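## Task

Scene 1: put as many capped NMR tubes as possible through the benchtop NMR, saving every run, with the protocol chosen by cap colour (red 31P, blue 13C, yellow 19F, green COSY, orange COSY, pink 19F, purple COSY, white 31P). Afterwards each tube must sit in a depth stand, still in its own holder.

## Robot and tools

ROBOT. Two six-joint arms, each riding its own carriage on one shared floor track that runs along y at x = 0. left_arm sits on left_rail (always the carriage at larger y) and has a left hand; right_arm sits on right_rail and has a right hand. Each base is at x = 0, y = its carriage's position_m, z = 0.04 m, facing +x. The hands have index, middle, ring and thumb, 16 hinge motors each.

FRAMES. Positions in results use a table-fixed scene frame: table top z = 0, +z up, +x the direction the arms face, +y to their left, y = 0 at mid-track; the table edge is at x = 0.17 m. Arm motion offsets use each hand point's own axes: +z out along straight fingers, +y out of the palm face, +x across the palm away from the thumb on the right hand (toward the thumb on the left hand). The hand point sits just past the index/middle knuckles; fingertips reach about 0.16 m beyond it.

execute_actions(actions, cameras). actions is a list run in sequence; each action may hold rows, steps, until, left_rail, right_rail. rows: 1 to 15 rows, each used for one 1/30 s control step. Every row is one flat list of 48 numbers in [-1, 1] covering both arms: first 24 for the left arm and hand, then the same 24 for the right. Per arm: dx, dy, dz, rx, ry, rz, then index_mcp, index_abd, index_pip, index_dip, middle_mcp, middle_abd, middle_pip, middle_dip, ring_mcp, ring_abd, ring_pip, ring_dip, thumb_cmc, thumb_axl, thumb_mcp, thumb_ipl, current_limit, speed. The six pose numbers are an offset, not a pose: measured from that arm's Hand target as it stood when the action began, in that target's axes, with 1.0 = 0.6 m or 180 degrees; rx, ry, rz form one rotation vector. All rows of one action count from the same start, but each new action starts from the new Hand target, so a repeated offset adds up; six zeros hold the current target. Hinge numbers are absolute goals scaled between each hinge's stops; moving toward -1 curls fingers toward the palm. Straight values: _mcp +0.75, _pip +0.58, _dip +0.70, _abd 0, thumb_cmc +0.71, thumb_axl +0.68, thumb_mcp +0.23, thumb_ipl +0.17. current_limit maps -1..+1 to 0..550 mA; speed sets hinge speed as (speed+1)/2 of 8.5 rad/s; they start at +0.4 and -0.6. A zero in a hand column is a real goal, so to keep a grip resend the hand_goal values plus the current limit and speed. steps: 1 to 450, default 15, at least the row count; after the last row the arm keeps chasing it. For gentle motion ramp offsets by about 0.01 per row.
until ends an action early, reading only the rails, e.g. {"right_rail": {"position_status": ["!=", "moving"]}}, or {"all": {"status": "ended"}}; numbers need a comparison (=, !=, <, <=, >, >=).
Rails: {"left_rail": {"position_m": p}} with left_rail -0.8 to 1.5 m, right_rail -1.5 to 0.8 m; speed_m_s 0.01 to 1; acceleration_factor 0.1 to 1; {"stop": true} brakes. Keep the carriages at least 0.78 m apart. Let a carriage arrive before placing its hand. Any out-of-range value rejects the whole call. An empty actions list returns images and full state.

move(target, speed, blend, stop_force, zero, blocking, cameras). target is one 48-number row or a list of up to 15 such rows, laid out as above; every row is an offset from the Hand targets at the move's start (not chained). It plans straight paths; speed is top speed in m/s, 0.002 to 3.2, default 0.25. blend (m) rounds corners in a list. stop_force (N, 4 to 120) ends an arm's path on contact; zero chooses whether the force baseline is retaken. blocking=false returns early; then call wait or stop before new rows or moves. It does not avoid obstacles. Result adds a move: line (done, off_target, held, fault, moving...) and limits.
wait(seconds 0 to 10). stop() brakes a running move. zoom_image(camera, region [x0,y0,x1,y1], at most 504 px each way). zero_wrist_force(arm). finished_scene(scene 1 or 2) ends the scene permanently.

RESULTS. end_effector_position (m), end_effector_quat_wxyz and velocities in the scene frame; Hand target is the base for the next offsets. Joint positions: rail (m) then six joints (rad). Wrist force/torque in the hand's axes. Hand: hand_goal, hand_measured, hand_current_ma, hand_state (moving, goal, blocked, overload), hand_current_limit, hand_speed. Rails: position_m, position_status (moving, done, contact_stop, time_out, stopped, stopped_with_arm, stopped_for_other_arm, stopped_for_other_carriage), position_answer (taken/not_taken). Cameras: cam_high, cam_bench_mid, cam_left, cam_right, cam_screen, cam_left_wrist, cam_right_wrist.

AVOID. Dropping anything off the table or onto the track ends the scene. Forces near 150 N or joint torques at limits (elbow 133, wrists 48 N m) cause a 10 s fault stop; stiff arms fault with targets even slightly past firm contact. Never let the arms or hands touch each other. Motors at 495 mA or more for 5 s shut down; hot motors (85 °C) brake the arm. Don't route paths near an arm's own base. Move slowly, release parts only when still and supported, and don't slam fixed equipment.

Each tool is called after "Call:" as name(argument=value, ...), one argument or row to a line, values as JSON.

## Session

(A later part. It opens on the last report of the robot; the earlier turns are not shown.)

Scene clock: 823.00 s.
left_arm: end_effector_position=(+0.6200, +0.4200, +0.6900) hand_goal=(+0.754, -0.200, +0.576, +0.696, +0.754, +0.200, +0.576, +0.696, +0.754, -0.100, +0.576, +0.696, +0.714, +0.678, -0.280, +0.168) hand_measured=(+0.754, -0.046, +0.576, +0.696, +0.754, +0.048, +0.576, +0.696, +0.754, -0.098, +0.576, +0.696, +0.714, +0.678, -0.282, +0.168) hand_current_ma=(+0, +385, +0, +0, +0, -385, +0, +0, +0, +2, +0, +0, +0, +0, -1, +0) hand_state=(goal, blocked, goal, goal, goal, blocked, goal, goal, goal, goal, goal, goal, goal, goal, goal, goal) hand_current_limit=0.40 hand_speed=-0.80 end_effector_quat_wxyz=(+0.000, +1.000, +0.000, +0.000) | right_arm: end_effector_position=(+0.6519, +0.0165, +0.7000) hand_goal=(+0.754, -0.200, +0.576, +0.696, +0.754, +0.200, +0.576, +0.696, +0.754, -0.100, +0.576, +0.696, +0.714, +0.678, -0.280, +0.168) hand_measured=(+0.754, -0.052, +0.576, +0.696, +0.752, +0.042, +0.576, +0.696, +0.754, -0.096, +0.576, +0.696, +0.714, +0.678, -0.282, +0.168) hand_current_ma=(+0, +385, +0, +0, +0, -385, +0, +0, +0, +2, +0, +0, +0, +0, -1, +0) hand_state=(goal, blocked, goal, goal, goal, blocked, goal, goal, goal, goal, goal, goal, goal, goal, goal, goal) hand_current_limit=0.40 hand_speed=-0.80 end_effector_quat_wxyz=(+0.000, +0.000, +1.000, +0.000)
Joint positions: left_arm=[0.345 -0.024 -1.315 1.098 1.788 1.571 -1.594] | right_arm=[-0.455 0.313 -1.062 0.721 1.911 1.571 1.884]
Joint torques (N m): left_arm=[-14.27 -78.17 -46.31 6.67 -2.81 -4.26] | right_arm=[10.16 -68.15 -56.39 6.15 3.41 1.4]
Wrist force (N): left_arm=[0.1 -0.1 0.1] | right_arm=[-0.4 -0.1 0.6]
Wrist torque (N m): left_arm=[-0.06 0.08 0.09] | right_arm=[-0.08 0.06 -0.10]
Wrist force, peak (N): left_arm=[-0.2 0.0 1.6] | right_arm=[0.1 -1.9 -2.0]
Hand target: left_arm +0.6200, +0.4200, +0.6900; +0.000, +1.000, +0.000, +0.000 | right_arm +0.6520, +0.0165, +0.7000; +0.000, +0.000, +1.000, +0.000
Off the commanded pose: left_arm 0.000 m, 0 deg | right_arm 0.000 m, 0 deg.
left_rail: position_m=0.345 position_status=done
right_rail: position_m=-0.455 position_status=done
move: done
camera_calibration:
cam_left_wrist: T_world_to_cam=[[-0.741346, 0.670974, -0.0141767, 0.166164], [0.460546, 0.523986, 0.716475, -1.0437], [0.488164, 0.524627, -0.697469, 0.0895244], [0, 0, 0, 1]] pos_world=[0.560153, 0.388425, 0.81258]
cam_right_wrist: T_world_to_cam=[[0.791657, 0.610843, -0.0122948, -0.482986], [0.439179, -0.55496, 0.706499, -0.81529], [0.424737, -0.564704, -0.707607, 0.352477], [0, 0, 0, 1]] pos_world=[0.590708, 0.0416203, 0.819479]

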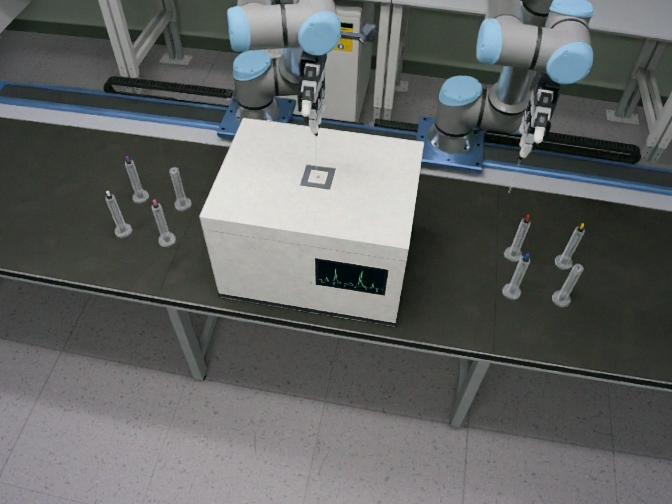

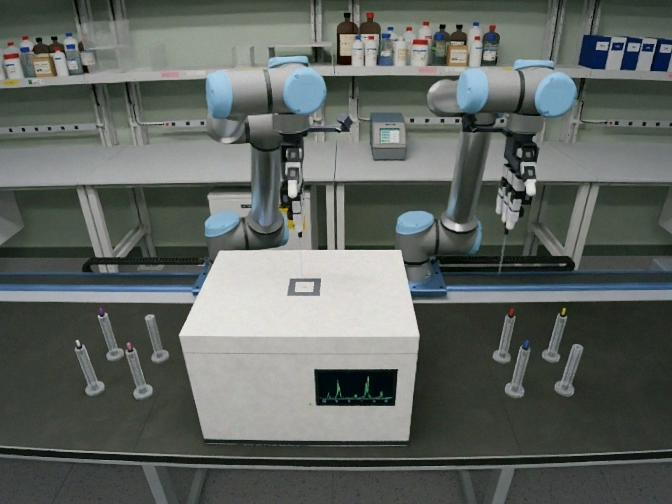

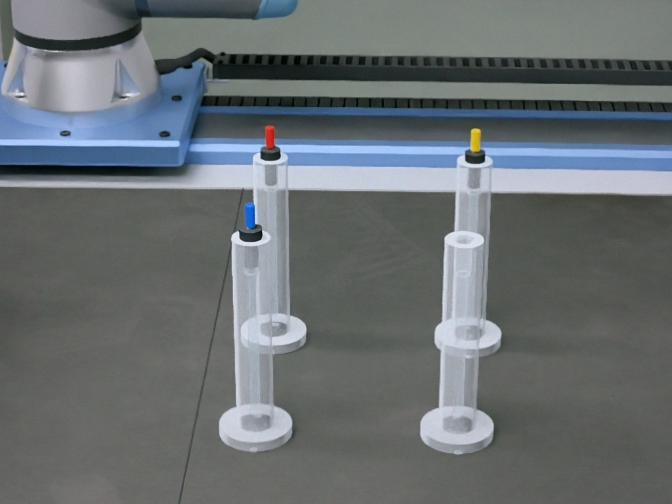

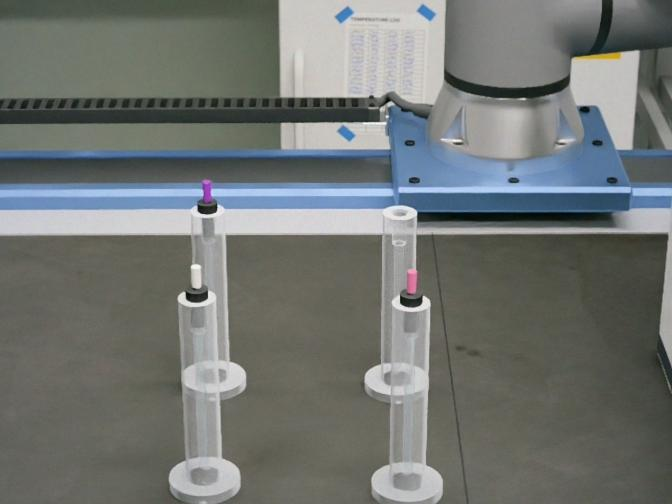

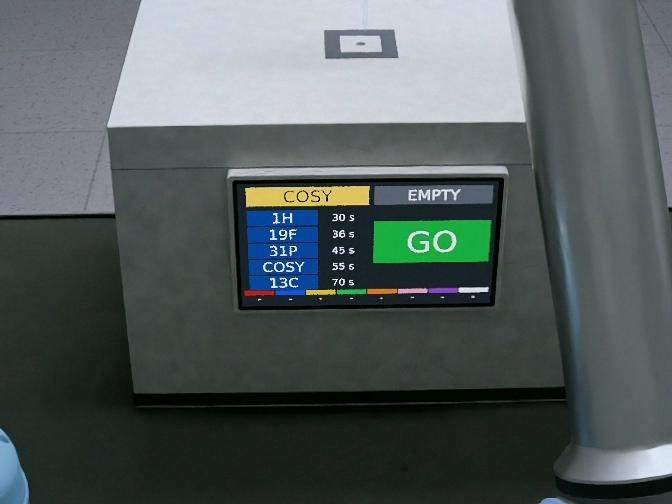

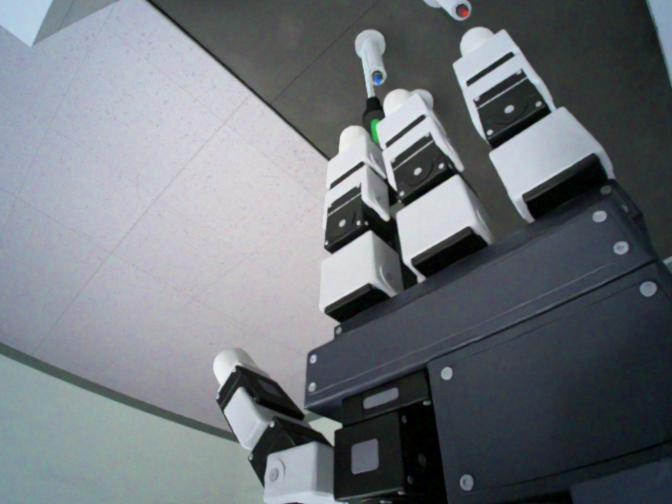

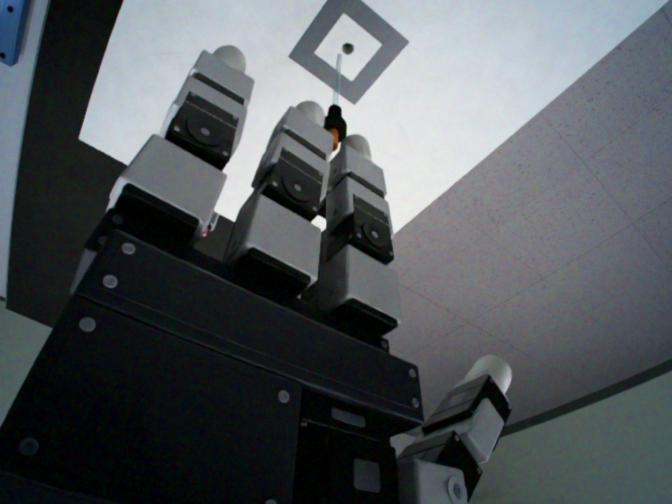

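Call:
move(
  target=[
    [0,0,0,0,0,0,0.754,-0.2,0.576,0.696,0.754,0.2,0.576,0.696,0.754,-0.1,0.576,0.696,0.714,0.678,-0.281,0.168,0.4,-0.8,-0.0110,0.00833,0.0167,0,0,0,0.754,-0.2,0.576,0.696,0.754,0.2,0.576,0.696,0.754,-0.1,0.576,0.696,0.714,0.678,-0.281,0.168,0.4,-0.8],
    [0,0,0,0,0,0,0.754,-0.2,0.576,0.696,0.754,0.2,0.576,0.696,0.754,-0.1,0.576,0.696,0.714,0.678,-0.281,0.168,0.4,-0.8,-0.0110,0.00833,0.2467,0,0,0,0.754,-0.2,0.576,0.696,0.754,0.2,0.576,0.696,0.754,-0.1,0.576,0.696,0.714,0.678,-0.281,0.168,0.4,-0.8],
  ],
  speed=[0.1,0.2],
  blend=[0.003,0],
  cameras=["cam_high","cam_bench_mid","cam_screen","cam_right_wrist"],
)

Call:
zoom_image(
  camera="cam_screen",
  region=[310, 0, 420, 80],
)

Call:
zoom_image(
  camera="cam_high",
  region=[270, 110, 370, 210],
)

Call:
zoom_image(
  camera="cam_bench_mid",
  region=[260, 220, 350, 310],
)

Call:
zoom_image(
  camera="cam_right_wrist",
  region=[250, 0, 430, 170],
)

Scene clock: 891.47 s.
left_arm: end_effector_position=(+0.6200, +0.4200, +0.6900) hand_goal=(+0.754, -0.200, +0.576, +0.696, +0.754, +0.200, +0.576, +0.696, +0.754, -0.100, +0.576, +0.696, +0.714, +0.678, -0.280, +0.168) hand_measured=(+0.754, -0.046, +0.576, +0.696, +0.754, +0.048, +0.576, +0.696, +0.754, -0.098, +0.576, +0.696, +0.714, +0.678, -0.282, +0.168) hand_current_ma=(+0, +385, +0, +0, +0, -385, +0, +0, +0, +2, +0, +0, +0, +0, -1, +0) hand_state=(goal, blocked, goal, goal, goal, blocked, goal, goal, goal, goal, goal, goal, goal, goal, goal, goal) hand_current_limit=0.40 hand_speed=-0.80 end_effector_quat_wxyz=(+0.000, +1.000, +0.000, +0.000) | right_arm: end_effector_position=(+0.6586, +0.0215, +0.5521) hand_goal=(+0.754, -0.200, +0.576, +0.696, +0.754, +0.200, +0.576, +0.696, +0.754, -0.100, +0.576, +0.696, +0.714, +0.678, -0.280, +0.168) hand_measured=(+0.754, -0.052, +0.576, +0.696, +0.754, +0.042, +0.576, +0.696, +0.754, -0.096, +0.576, +0.696, +0.714, +0.678, -0.282, +0.168) hand_current_ma=(+0, +385, +0, +0, +0, -385, +0, +0, +0, +2, +0, +0, +0, +0, -1, +0) hand_state=(goal, blocked, goal, goal, goal, blocked, goal, goal, goal, goal, goal, goal, goal, goal, goal, goal) hand_current_limit=0.40 hand_speed=-0.80 end_effector_quat_wxyz=(+0.000, +0.000, +1.000, +0.000)
Joint positions: left_arm=[0.345 -0.024 -1.315 1.098 1.788 1.571 -1.594] | right_arm=[-0.455 0.317 -1.105 1.051 1.624 1.571 1.887]
Joint torques (N m): left_arm=[-14.84 -76.82 -46.76 6.71 -2.74 -4.33] | right_arm=[-10.04 -95.23 -26.94 2.5 -2.92 -1.75]
Wrist force (N): left_arm=[0.0 0.1 0.0] | right_arm=[-0.2 0.0 0.1]
Wrist torque (N m): left_arm=[-0.02 0.09 0.07] | right_arm=[-0.01 0.02 -0.08]
Wrist force, peak (N): left_arm=[0.5 -0.3 0.0] | right_arm=[-0.8 -0.2 1.3]
Hand target: left_arm +0.6200, +0.4200, +0.6900; +0.000, +1.000, +0.000, +0.000 | right_arm +0.6586, +0.0215, +0.5520; +0.000, +0.000, +1.000, +0.000
Off the commanded pose: left_arm 0.000 m, 0 deg | right_arm 0.000 m, 0 deg.
left_rail: position_m=0.345 position_status=done
right_rail: position_m=-0.455 position_status=done
move: done
camera_calibration:
cam_right_wrist: T_world_to_cam=[[0.79169, 0.610797, -0.0124369, -0.493144], [0.439223, -0.554917, 0.706506, -0.711014], [0.42463, -0.564796, -0.707598, 0.247988], [0, 0, 0, 1]] pos_world=[0.597408, 0.04672, 0.671678]
Images, in order (width x height): cam_high 672x504, cam_bench_mid 672x504, cam_screen 672x504, cam_right_wrist 672x504.

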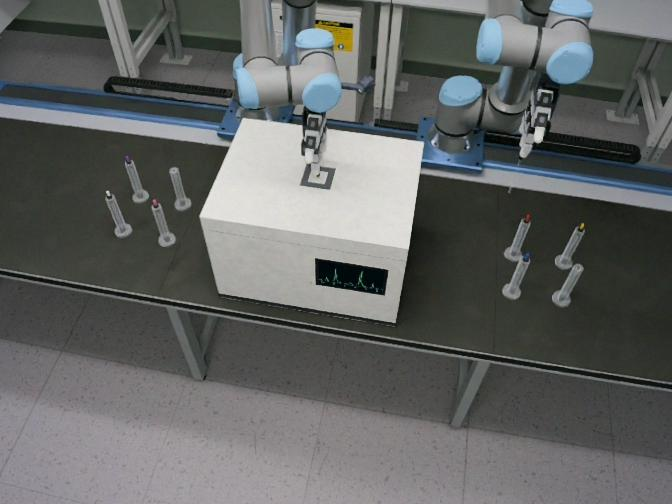

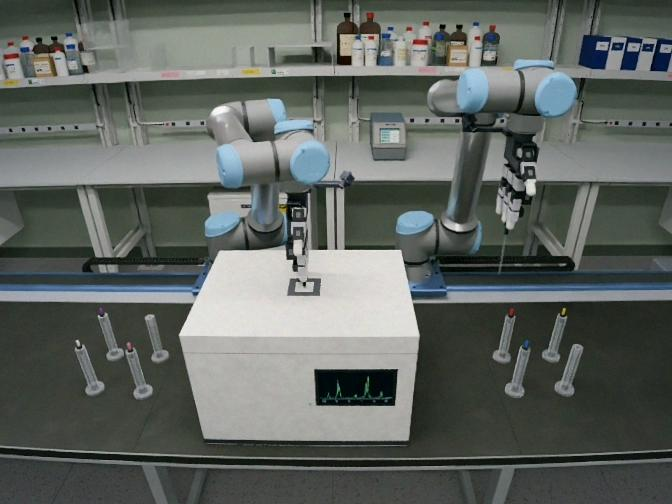

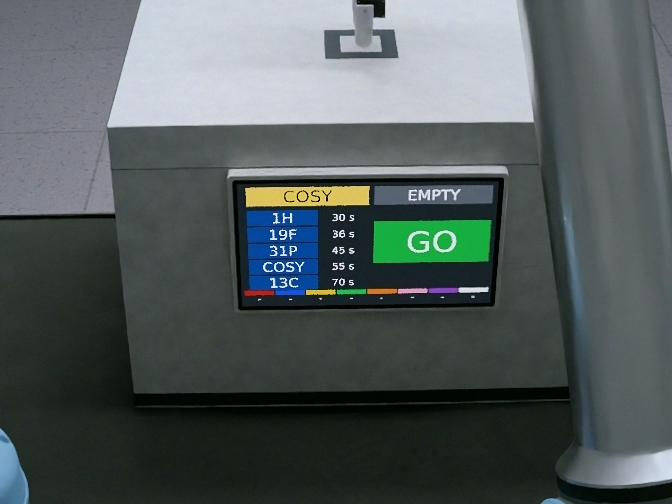

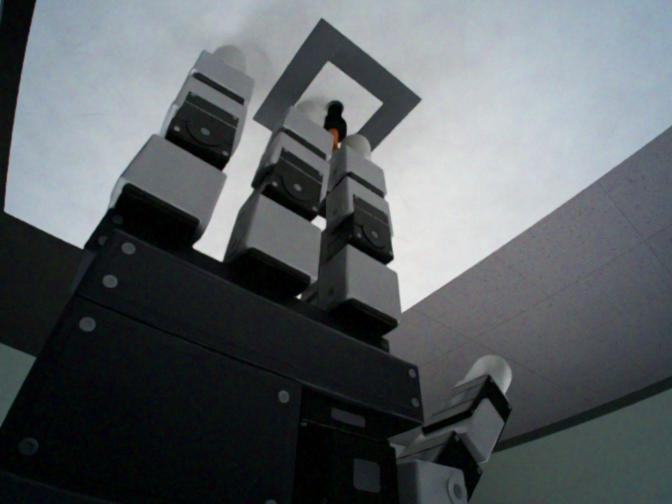

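Scaled by 4.582 from the camera's 672x504 image, which has a finer 960x720 frame.

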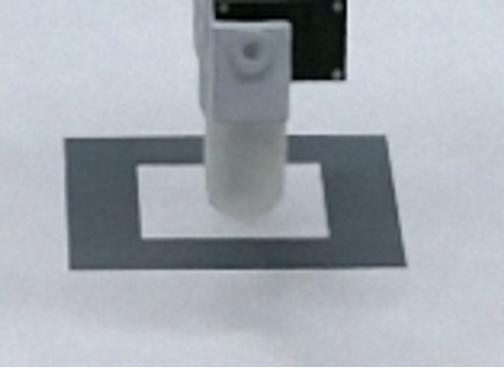

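Scaled by 5.040 from the camera's 672x504 image, which has a finer 960x720 frame.

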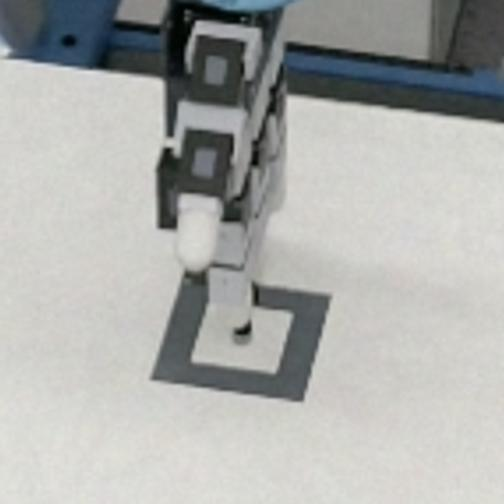

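Scaled by 5.600 from the camera's 672x504 image, which has a finer 960x720 frame.

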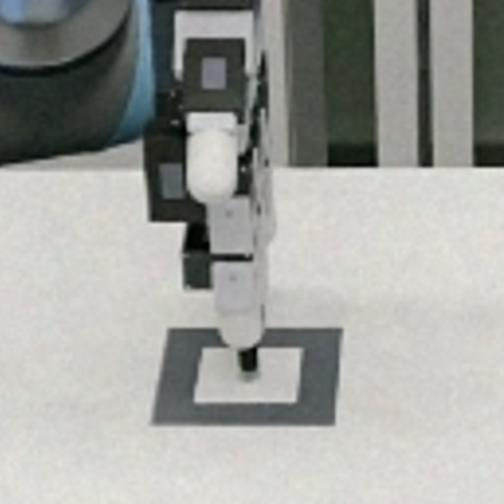

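Scaled by 2.800 from the camera's 672x504 image, which has a finer 960x720 frame.

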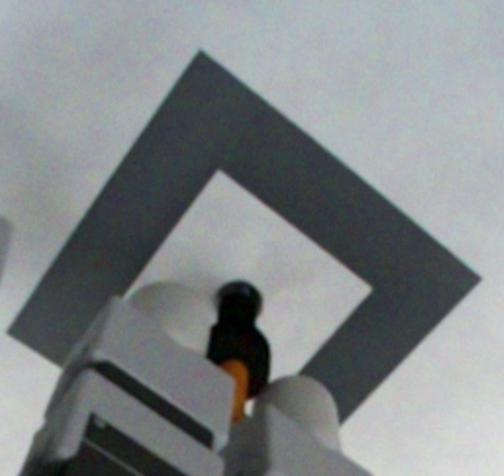

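Call:
zoom_image(
  camera="cam_right_wrist",
  region=[310, 80, 370, 140],
)

Call:
zoom_image(
  camera="cam_high",
  region=[300, 160, 340, 190],
)

Call:
zoom_image(
  camera="cam_bench_mid",
  region=[285, 270, 325, 300],
)

Scaled by 8.400 from the camera's 672x504 image, which has a finer 960x720 frame.

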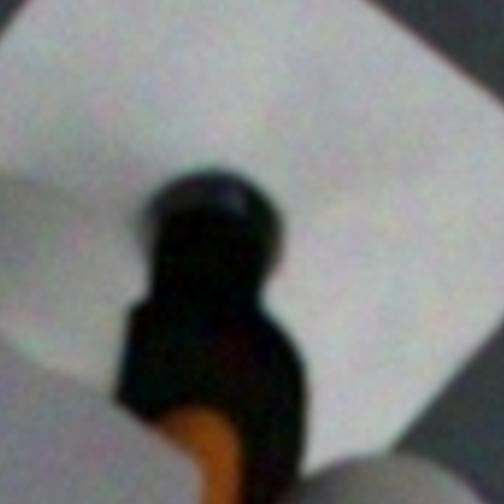

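Scaled by 12.600 from the camera's 672x504 image, which has a finer 960x720 frame.

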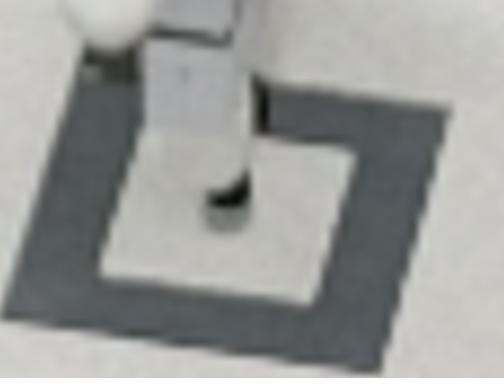

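Scaled by 12.600 from the camera's 672x504 image, which has a finer 960x720 frame.

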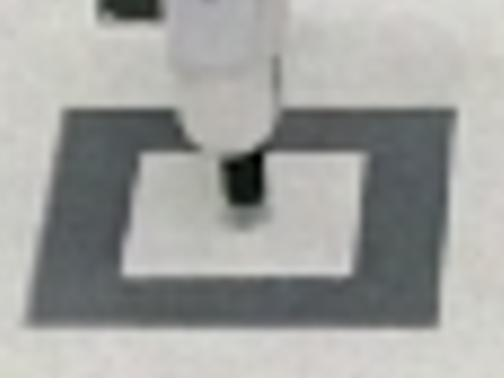

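Call:
move(
  target=[0,0,0,0,0,0,0.754,-0.2,0.576,0.696,0.754,0.2,0.576,0.696,0.754,-0.1,0.576,0.696,0.714,0.678,-0.281,0.168,0.4,-0.8,-0.0007,0,0.0575,0,0,0,0.754,-0.2,0.576,0.696,0.754,0.2,0.576,0.696,0.754,-0.1,0.576,0.696,0.714,0.678,-0.281,0.168,0.4,-0.8],
  speed=0.04,
  stop_force=5,
  cameras=["cam_high","cam_bench_mid","cam_screen","cam_right_wrist"],
)

Call:
zoom_image(
  camera="cam_right_wrist",
  region=[250, 0, 430, 170],
)

Call:
zoom_image(
  camera="cam_bench_mid",
  region=[265, 250, 335, 305],
)

Call:
zoom_image(
  camera="cam_screen",
  region=[220, 160, 520, 320],
)

Scene clock: 933.63 s.
left_arm: end_effector_position=(+0.6200, +0.4200, +0.6900) hand_goal=(+0.754, -0.200, +0.576, +0.696, +0.754, +0.200, +0.576, +0.696, +0.754, -0.100, +0.576, +0.696, +0.714, +0.678, -0.280, +0.168) hand_measured=(+0.754, -0.046, +0.576, +0.696, +0.754, +0.048, +0.576, +0.696, +0.754, -0.098, +0.576, +0.696, +0.714, +0.678, -0.282, +0.168) hand_current_ma=(+0, +385, +0, +0, +0, -385, +0, +0, +0, +2, +0, +0, +0, +0, -1, +0) hand_state=(goal, blocked, goal, goal, goal, blocked, goal, goal, goal, goal, goal, goal, goal, goal, goal, goal) hand_current_limit=0.40 hand_speed=-0.80 end_effector_quat_wxyz=(+0.000, +1.000, +0.000, +0.000) | right_arm: end_effector_position=(+0.6589, +0.0215, +0.5231) hand_goal=(+0.754, -0.200, +0.576, +0.696, +0.754, +0.200, +0.576, +0.696, +0.754, -0.100, +0.576, +0.696, +0.714, +0.678, -0.280, +0.168) hand_measured=(+0.754, -0.052, +0.576, +0.696, +0.754, +0.044, +0.576, +0.696, +0.752, -0.096, +0.576, +0.696, +0.714, +0.678, -0.282, +0.168) hand_current_ma=(+0, +385, +0, +0, +0, -385, +0, +0, +0, +2, +0, +0, +0, +0, -1, +0) hand_state=(goal, blocked, goal, goal, goal, blocked, goal, goal, goal, goal, goal, goal, goal, goal, goal, goal) hand_current_limit=0.40 hand_speed=-0.80 end_effector_quat_wxyz=(+0.000, +0.000, +1.000, +0.000)
Joint positions: left_arm=[0.345 -0.024 -1.315 1.098 1.788 1.571 -1.594] | right_arm=[-0.455 0.316 -1.106 1.103 1.573 1.571 1.887]
Joint torques (N m): left_arm=[-13.79 -77.57 -46.69 6.8 -2.82 -4.18] | right_arm=[6.38 -64.59 -58.28 5.91 0.48 -1.46]
Wrist force (N): left_arm=[-0.1 -0.1 0.0] | right_arm=[0.1 0.6 0.1]
Wrist torque (N m): left_arm=[-0.05 0.11 0.07] | right_arm=[0.06 0.01 -0.02]
Wrist force, peak (N): left_arm=[0.4 -0.4 -0.1] | right_arm=[-1.4 -0.2 -37.5]
Hand target: left_arm +0.6200, +0.4200, +0.6900; +0.000, +1.000, +0.000, +0.000 | right_arm +0.6589, +0.0215, +0.5231; +0.000, +0.000, +1.000, +0.000 (not the last commanded pose)
Off the commanded pose: left_arm 0.000 m, 0 deg | right_arm 0.006 m, 0 deg.
left_rail: position_m=0.345 position_status=done
right_rail: position_m=-0.455 position_status=done
move: contact (right_arm)
camera_calibration:
cam_right_wrist: T_world_to_cam=[[0.791689, 0.610796, -0.012547, -0.49361], [0.439333, -0.554934, 0.706424, -0.690724], [0.424518, -0.56478, -0.707678, 0.227401], [0, 0, 0, 1]] pos_world=[0.597708, 0.04662, 0.642677]
Images, in order (width x height): cam_high 672x504, cam_bench_mid 672x504, cam_screen 672x504, cam_right_wrist 672x504.

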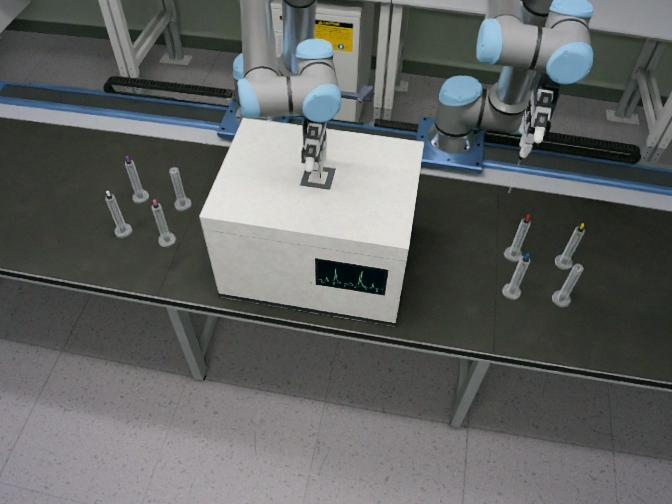

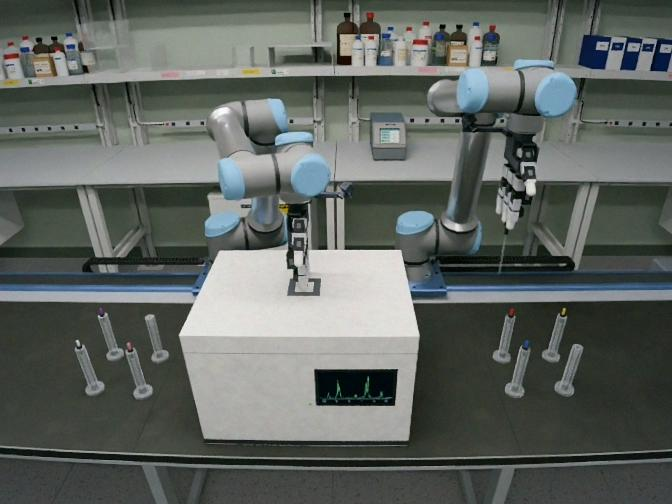

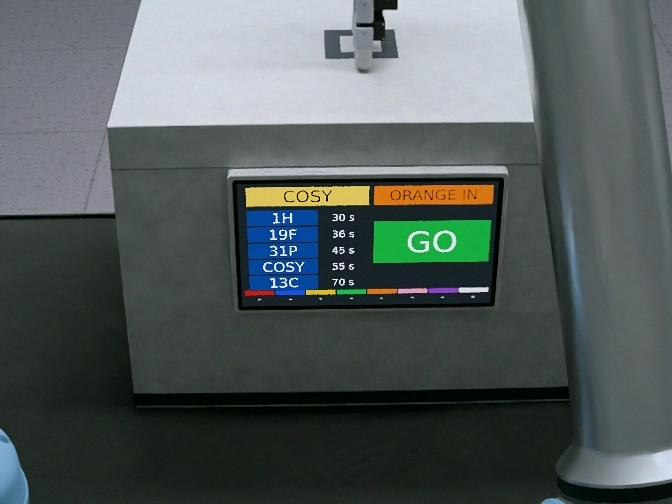

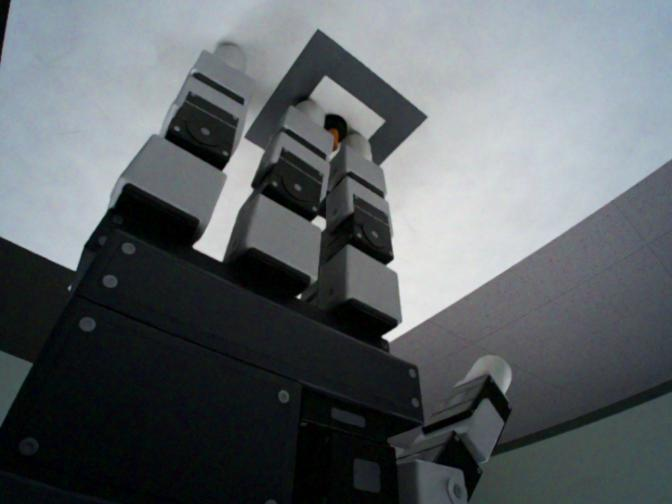

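Scaled by 2.800 from the camera's 672x504 image, which has a finer 960x720 frame.

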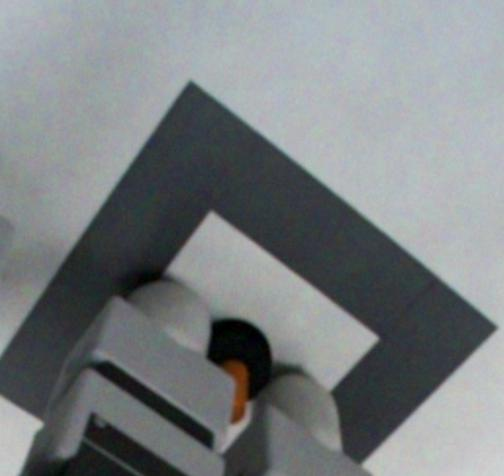

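Scaled by 7.200 from the camera's 672x504 image, which has a finer 960x720 frame.

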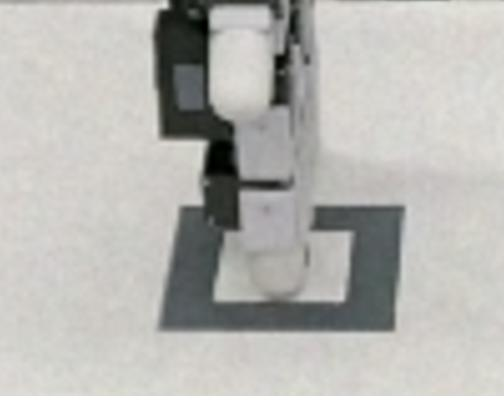

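Scaled by 1.680 from the camera's 672x504 image, which has a finer 960x720 frame.

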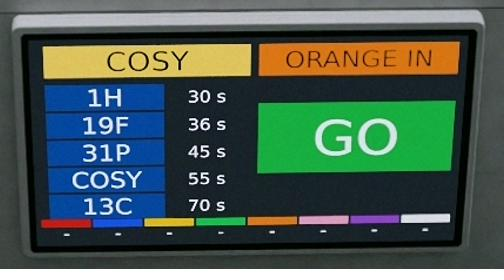

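Call:
move(
  target=[
    [0,0,0,0,0,0,0.754,-0.2,0.576,0.696,0.754,0.2,0.576,0.696,0.754,-0.1,0.576,0.696,0.714,0.678,-0.281,0.168,0.4,-0.8,0,0,0,0,0,0,0.754,0.1,0.576,0.696,0.754,-0.1,0.576,0.696,0.754,-0.1,0.576,0.696,0.714,0.678,-0.281,0.168,0.4,-0.8],
    [0,0,0,0,0,0,0.754,-0.2,0.576,0.696,0.754,0.2,0.576,0.696,0.754,-0.1,0.576,0.696,0.714,0.678,-0.281,0.168,0.4,-0.8,0,0,-0.0667,0,0,0,0.754,0.1,0.576,0.696,0.754,-0.1,0.576,0.696,0.754,-0.1,0.576,0.696,0.714,0.678,-0.281,0.168,0.4,-0.8],
    [0,0,0,0,0,0,0.754,-0.2,0.576,0.696,0.754,0.2,0.576,0.696,0.754,-0.1,0.576,0.696,0.714,0.678,-0.281,0.168,0.4,-0.8,0.6315,-0.1292,0.0052,0,0,0,0.754,0.1,0.576,0.696,0.754,-0.1,0.576,0.696,0.754,-0.1,0.576,0.696,0.714,0.678,-0.281,0.168,0.4,-0.8],
    [0,0,0,0,0,0,0.754,-0.2,0.576,0.696,0.754,0.2,0.576,0.696,0.754,-0.1,0.576,0.696,0.714,0.678,-0.281,0.168,0.4,-0.8,0.6398,-0.1292,0.5062,0,0,0,0.754,0.1,0.576,0.696,0.754,-0.1,0.576,0.696,0.754,-0.1,0.576,0.696,0.714,0.678,-0.281,0.168,0.4,-0.8],
  ],
  speed=[0.1,0.25,0.6,0.5],
  blend=[0,0.02,0.07,0],
  cameras=["all"],
)

Call:
zoom_image(
  camera="cam_screen",
  region=[220, 160, 560, 400],
)

Call:
zoom_image(
  camera="cam_bench_mid",
  region=[260, 220, 350, 310],
)

Scene clock: 973.83 s.
left_arm: end_effector_position=(+0.6200, +0.4200, +0.6900) hand_goal=(+0.754, -0.200, +0.576, +0.696, +0.754, +0.200, +0.576, +0.696, +0.754, -0.100, +0.576, +0.696, +0.714, +0.678, -0.280, +0.168) hand_measured=(+0.754, -0.046, +0.576, +0.696, +0.754, +0.048, +0.576, +0.696, +0.754, -0.098, +0.576, +0.696, +0.714, +0.678, -0.282, +0.168) hand_current_ma=(+0, +385, +0, +0, +0, -385, +0, +0, +0, +2, +0, +0, +0, +0, -1, +0) hand_state=(goal, blocked, goal, goal, goal, blocked, goal, goal, goal, goal, goal, goal, goal, goal, goal, goal) hand_current_limit=0.40 hand_speed=-0.80 end_effector_quat_wxyz=(+0.000, +1.000, +0.000, +0.000) | right_arm: end_effector_position=(+0.2750, -0.0560, +0.2196) hand_goal=(+0.754, +0.100, +0.576, +0.696, +0.754, -0.100, +0.576, +0.696, +0.754, -0.100, +0.576, +0.696, +0.714, +0.678, -0.280, +0.168) hand_measured=(+0.754, +0.098, +0.576, +0.696, +0.754, -0.096, +0.576, +0.696, +0.752, -0.098, +0.576, +0.696, +0.714, +0.678, -0.282, +0.168) hand_current_ma=(+0, -1, +0, +0, +0, +2, +0, +0, +0, +1, +0, +0, +0, +0, -1, +0) hand_state=(goal, goal, goal, goal, goal, goal, goal, goal, goal, goal, goal, goal, goal, goal, goal, goal) hand_current_limit=0.40 hand_speed=-0.80 end_effector_quat_wxyz=(+0.000, +0.000, +1.000, +0.000)
Joint positions: left_arm=[0.345 -0.024 -1.315 1.098 1.788 1.571 -1.594] | right_arm=[-0.455 0.447 -1.499 2.194 0.877 1.571 2.018]
Joint torques (N m): left_arm=[-13.63 -77.06 -46.89 6.59 -2.87 -3.95] | right_arm=[7.37 -23.34 -17.43 2.46 -3.15 1.61]
Wrist force (N): left_arm=[0.2 -0.1 0.2] | right_arm=[0.3 0.0 0.5]
Wrist torque (N m): left_arm=[-0.06 0.07 0.09] | right_arm=[-0.05 -0.04 -0.08]
Wrist force, peak (N): left_arm=[-0.1 -0.5 0.4] | right_arm=[2.7 -0.3 -2.0]
Hand target: left_arm +0.6200, +0.4200, +0.6900; +0.000, +1.000, +0.000, +0.000 | right_arm +0.2750, -0.0560, +0.2194; +0.000, +0.000, +1.000, +0.000
Off the commanded pose: left_arm 0.000 m, 0 deg | right_arm 0.000 m, 0 deg.
left_rail: position_m=0.345 position_status=done
right_rail: position_m=-0.455 position_status=done
move: done
camera_calibration:
cam_left_wrist: T_world_to_cam=[[-0.741346, 0.670974, -0.0141767, 0.166164], [0.460546, 0.523986, 0.716475, -1.0437], [0.488164, 0.524627, -0.697469, 0.0895244], [0, 0, 0, 1]] pos_world=[0.560153, 0.388425, 0.81258]
cam_right_wrist: T_world_to_cam=[[0.791689, 0.610796, -0.012547, -0.146152], [0.439333, -0.554934, 0.706424, -0.350672], [0.424518, -0.56478, -0.707678, 0.131823], [0, 0, 0, 1]] pos_world=[0.213808, -0.03088, 0.339177]

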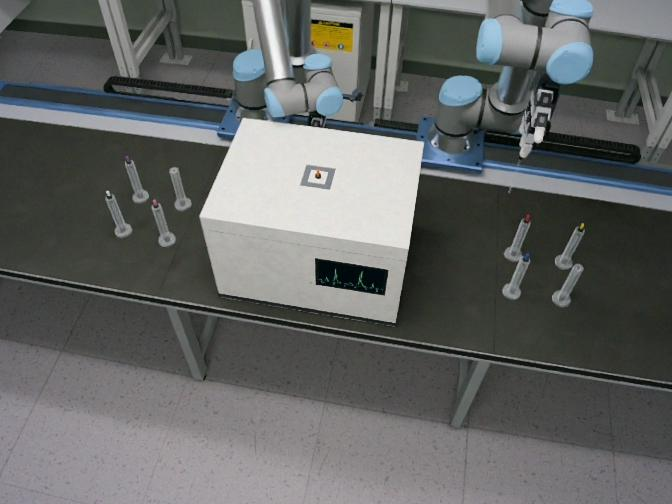

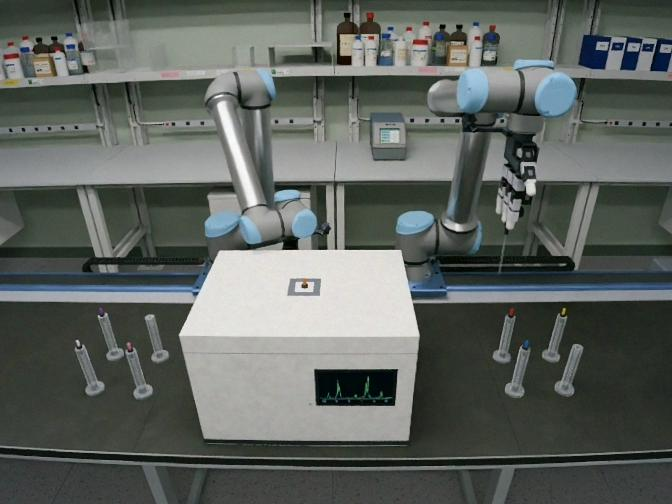

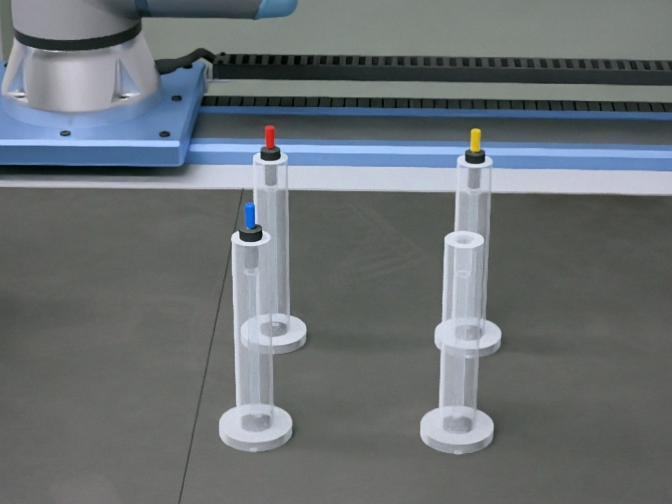

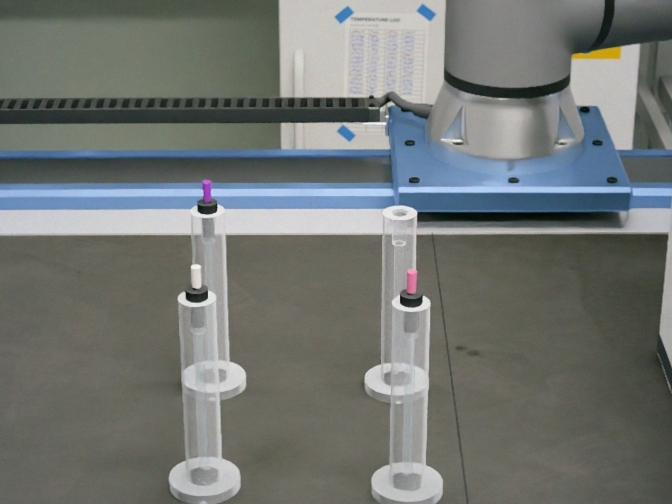

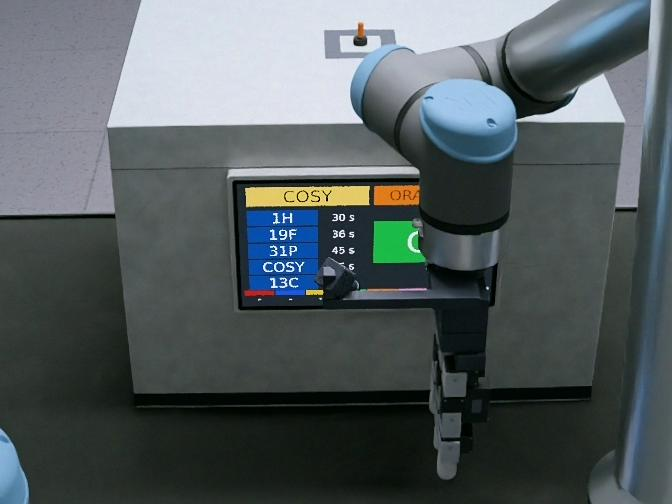

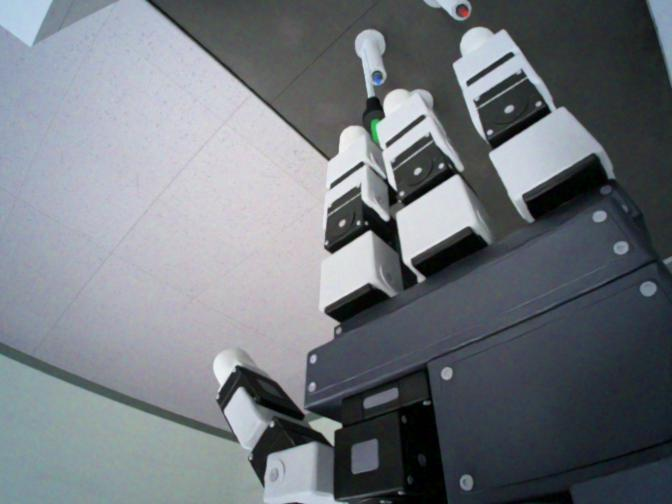

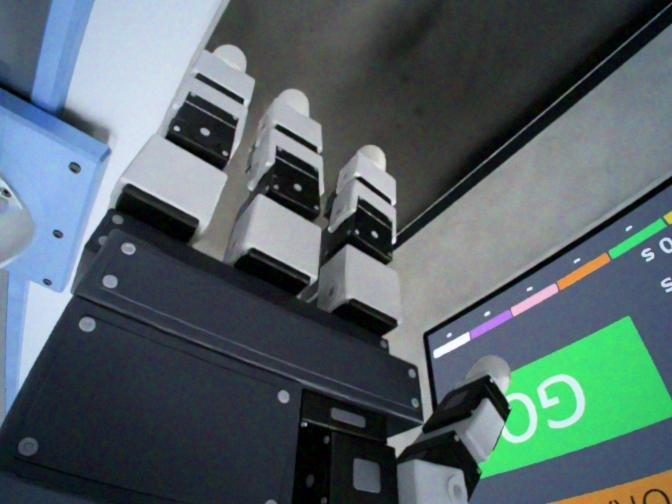

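Scaled by 1.482 from the camera's 672x504 image, which has a finer 960x720 frame.

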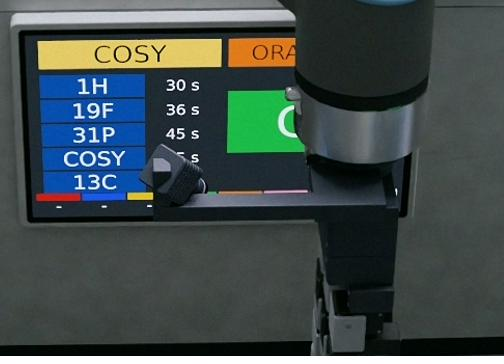

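Scaled by 5.600 from the camera's 672x504 image, which has a finer 960x720 frame.

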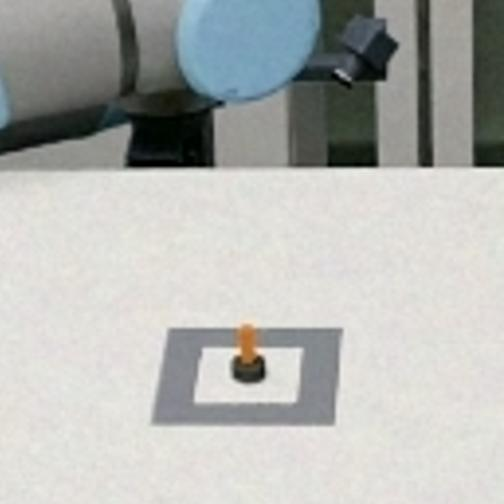

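Call:
move(
  target=[0,0,0,0,0,0,0.754,-0.2,0.576,0.696,0.754,0.2,0.576,0.696,0.754,-0.1,0.576,0.696,0.714,0.678,-0.281,0.168,0.4,-0.8,-0.1,0,0,0,0,0,0.754,0.1,0.576,0.696,0.754,-0.1,0.576,0.696,0.754,-0.1,0.576,0.696,0.714,0.678,-0.281,0.168,0.4,-0.8],
  speed=0.07,
  stop_force=4,
  cameras=["cam_screen","cam_right_wrist"],
)

Scene clock: 988.50 s.
left_arm: end_effector_position=(+0.6200, +0.4200, +0.6900) hand_goal=(+0.754, -0.200, +0.576, +0.696, +0.754, +0.200, +0.576, +0.696, +0.754, -0.100, +0.576, +0.696, +0.714, +0.678, -0.280, +0.168) hand_measured=(+0.754, -0.046, +0.576, +0.696, +0.754, +0.048, +0.576, +0.696, +0.754, -0.098, +0.576, +0.696, +0.714, +0.678, -0.282, +0.168) hand_current_ma=(+0, +385, +0, +0, +0, -385, +0, +0, +0, +2, +0, +0, +0, +0, -1, +0) hand_state=(goal, blocked, goal, goal, goal, blocked, goal, goal, goal, goal, goal, goal, goal, goal, goal, goal) hand_current_limit=0.40 hand_speed=-0.80 end_effector_quat_wxyz=(+0.000, +1.000, +0.000, +0.000) | right_arm: end_effector_position=(+0.3043, -0.0561, +0.2195) hand_goal=(+0.754, +0.100, +0.576, +0.696, +0.754, -0.100, +0.576, +0.696, +0.754, -0.100, +0.576, +0.696, +0.714, +0.678, -0.280, +0.168) hand_measured=(+0.754, +0.098, +0.576, +0.696, +0.754, -0.096, +0.576, +0.696, +0.752, -0.098, +0.576, +0.696, +0.714, +0.678, -0.288, +0.164) hand_current_ma=(+0, -1, +0, +0, +0, +2, +0, +0, +0, +1, +0, +0, +0, +0, -11, -3) hand_state=(goal, goal, goal, goal, goal, goal, goal, goal, goal, goal, goal, goal, goal, goal, goal, goal) hand_current_limit=0.40 hand_speed=-0.80 end_effector_quat_wxyz=(+0.000, +0.000, +1.000, +0.000)
Joint positions: left_arm=[0.345 -0.024 -1.315 1.098 1.788 1.571 -1.594] | right_arm=[-0.455 0.414 -1.467 2.158 0.88 1.571 1.985]
Joint torques (N m): left_arm=[-13.99 -76.54 -46.32 6.69 -2.73 -3.8] | right_arm=[9.6 -55.66 -17.62 2.22 -1.29 1.16]
Wrist force (N): left_arm=[0.3 -0.1 0.1] | right_arm=[-0.2 0.2 0.3]
Wrist torque (N m): left_arm=[-0.06 0.05 0.11] | right_arm=[0.00 0.04 -0.11]
Wrist force, peak (N): left_arm=[0.1 -0.5 -0.2] | right_arm=[7.1 -0.1 -3.3]
Hand target: left_arm +0.6200, +0.4200, +0.6900; +0.000, +1.000, +0.000, +0.000 | right_arm +0.3042, -0.0561, +0.2195; +0.000, +0.000, +1.000, +0.000 (not the last commanded pose)
Off the commanded pose: left_arm 0.000 m, 0 deg | right_arm 0.031 m, 0 deg.
left_rail: position_m=0.345 position_status=done
right_rail: position_m=-0.455 position_status=done
move: contact (right_arm)
camera_calibration:
cam_right_wrist: T_world_to_cam=[[0.791785, 0.610674, -0.0123932, -0.169367], [0.439129, -0.555027, 0.706478, -0.363502], [0.424549, -0.564821, -0.707626, 0.119231], [0, 0, 0, 1]] pos_world=[0.243107, -0.0309808, 0.339078]
Images, in order (width x height): cam_screen 672x504, cam_right_wrist 672x504.

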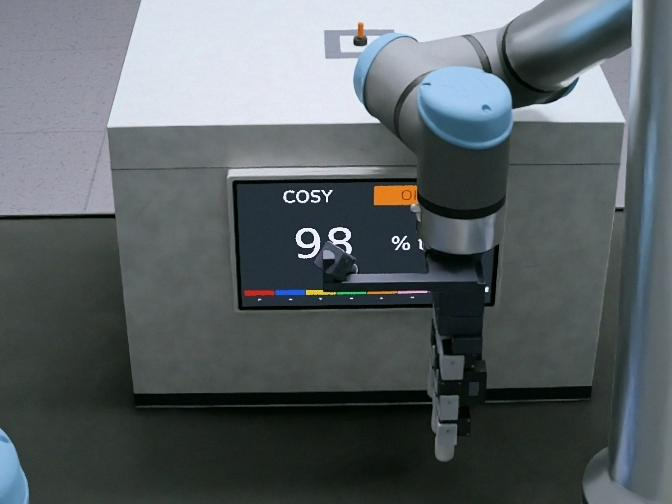

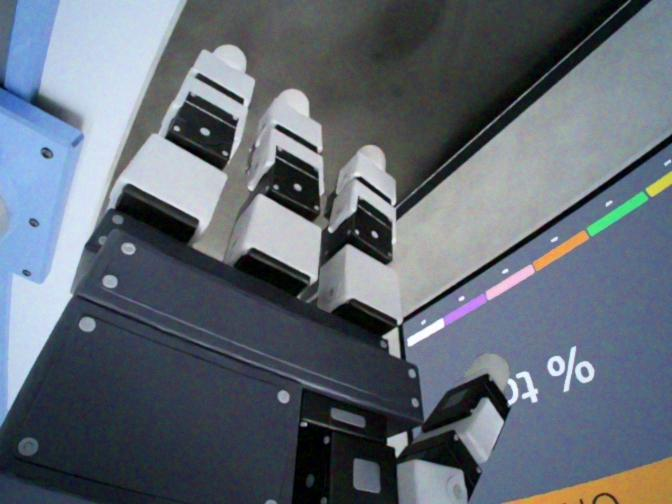

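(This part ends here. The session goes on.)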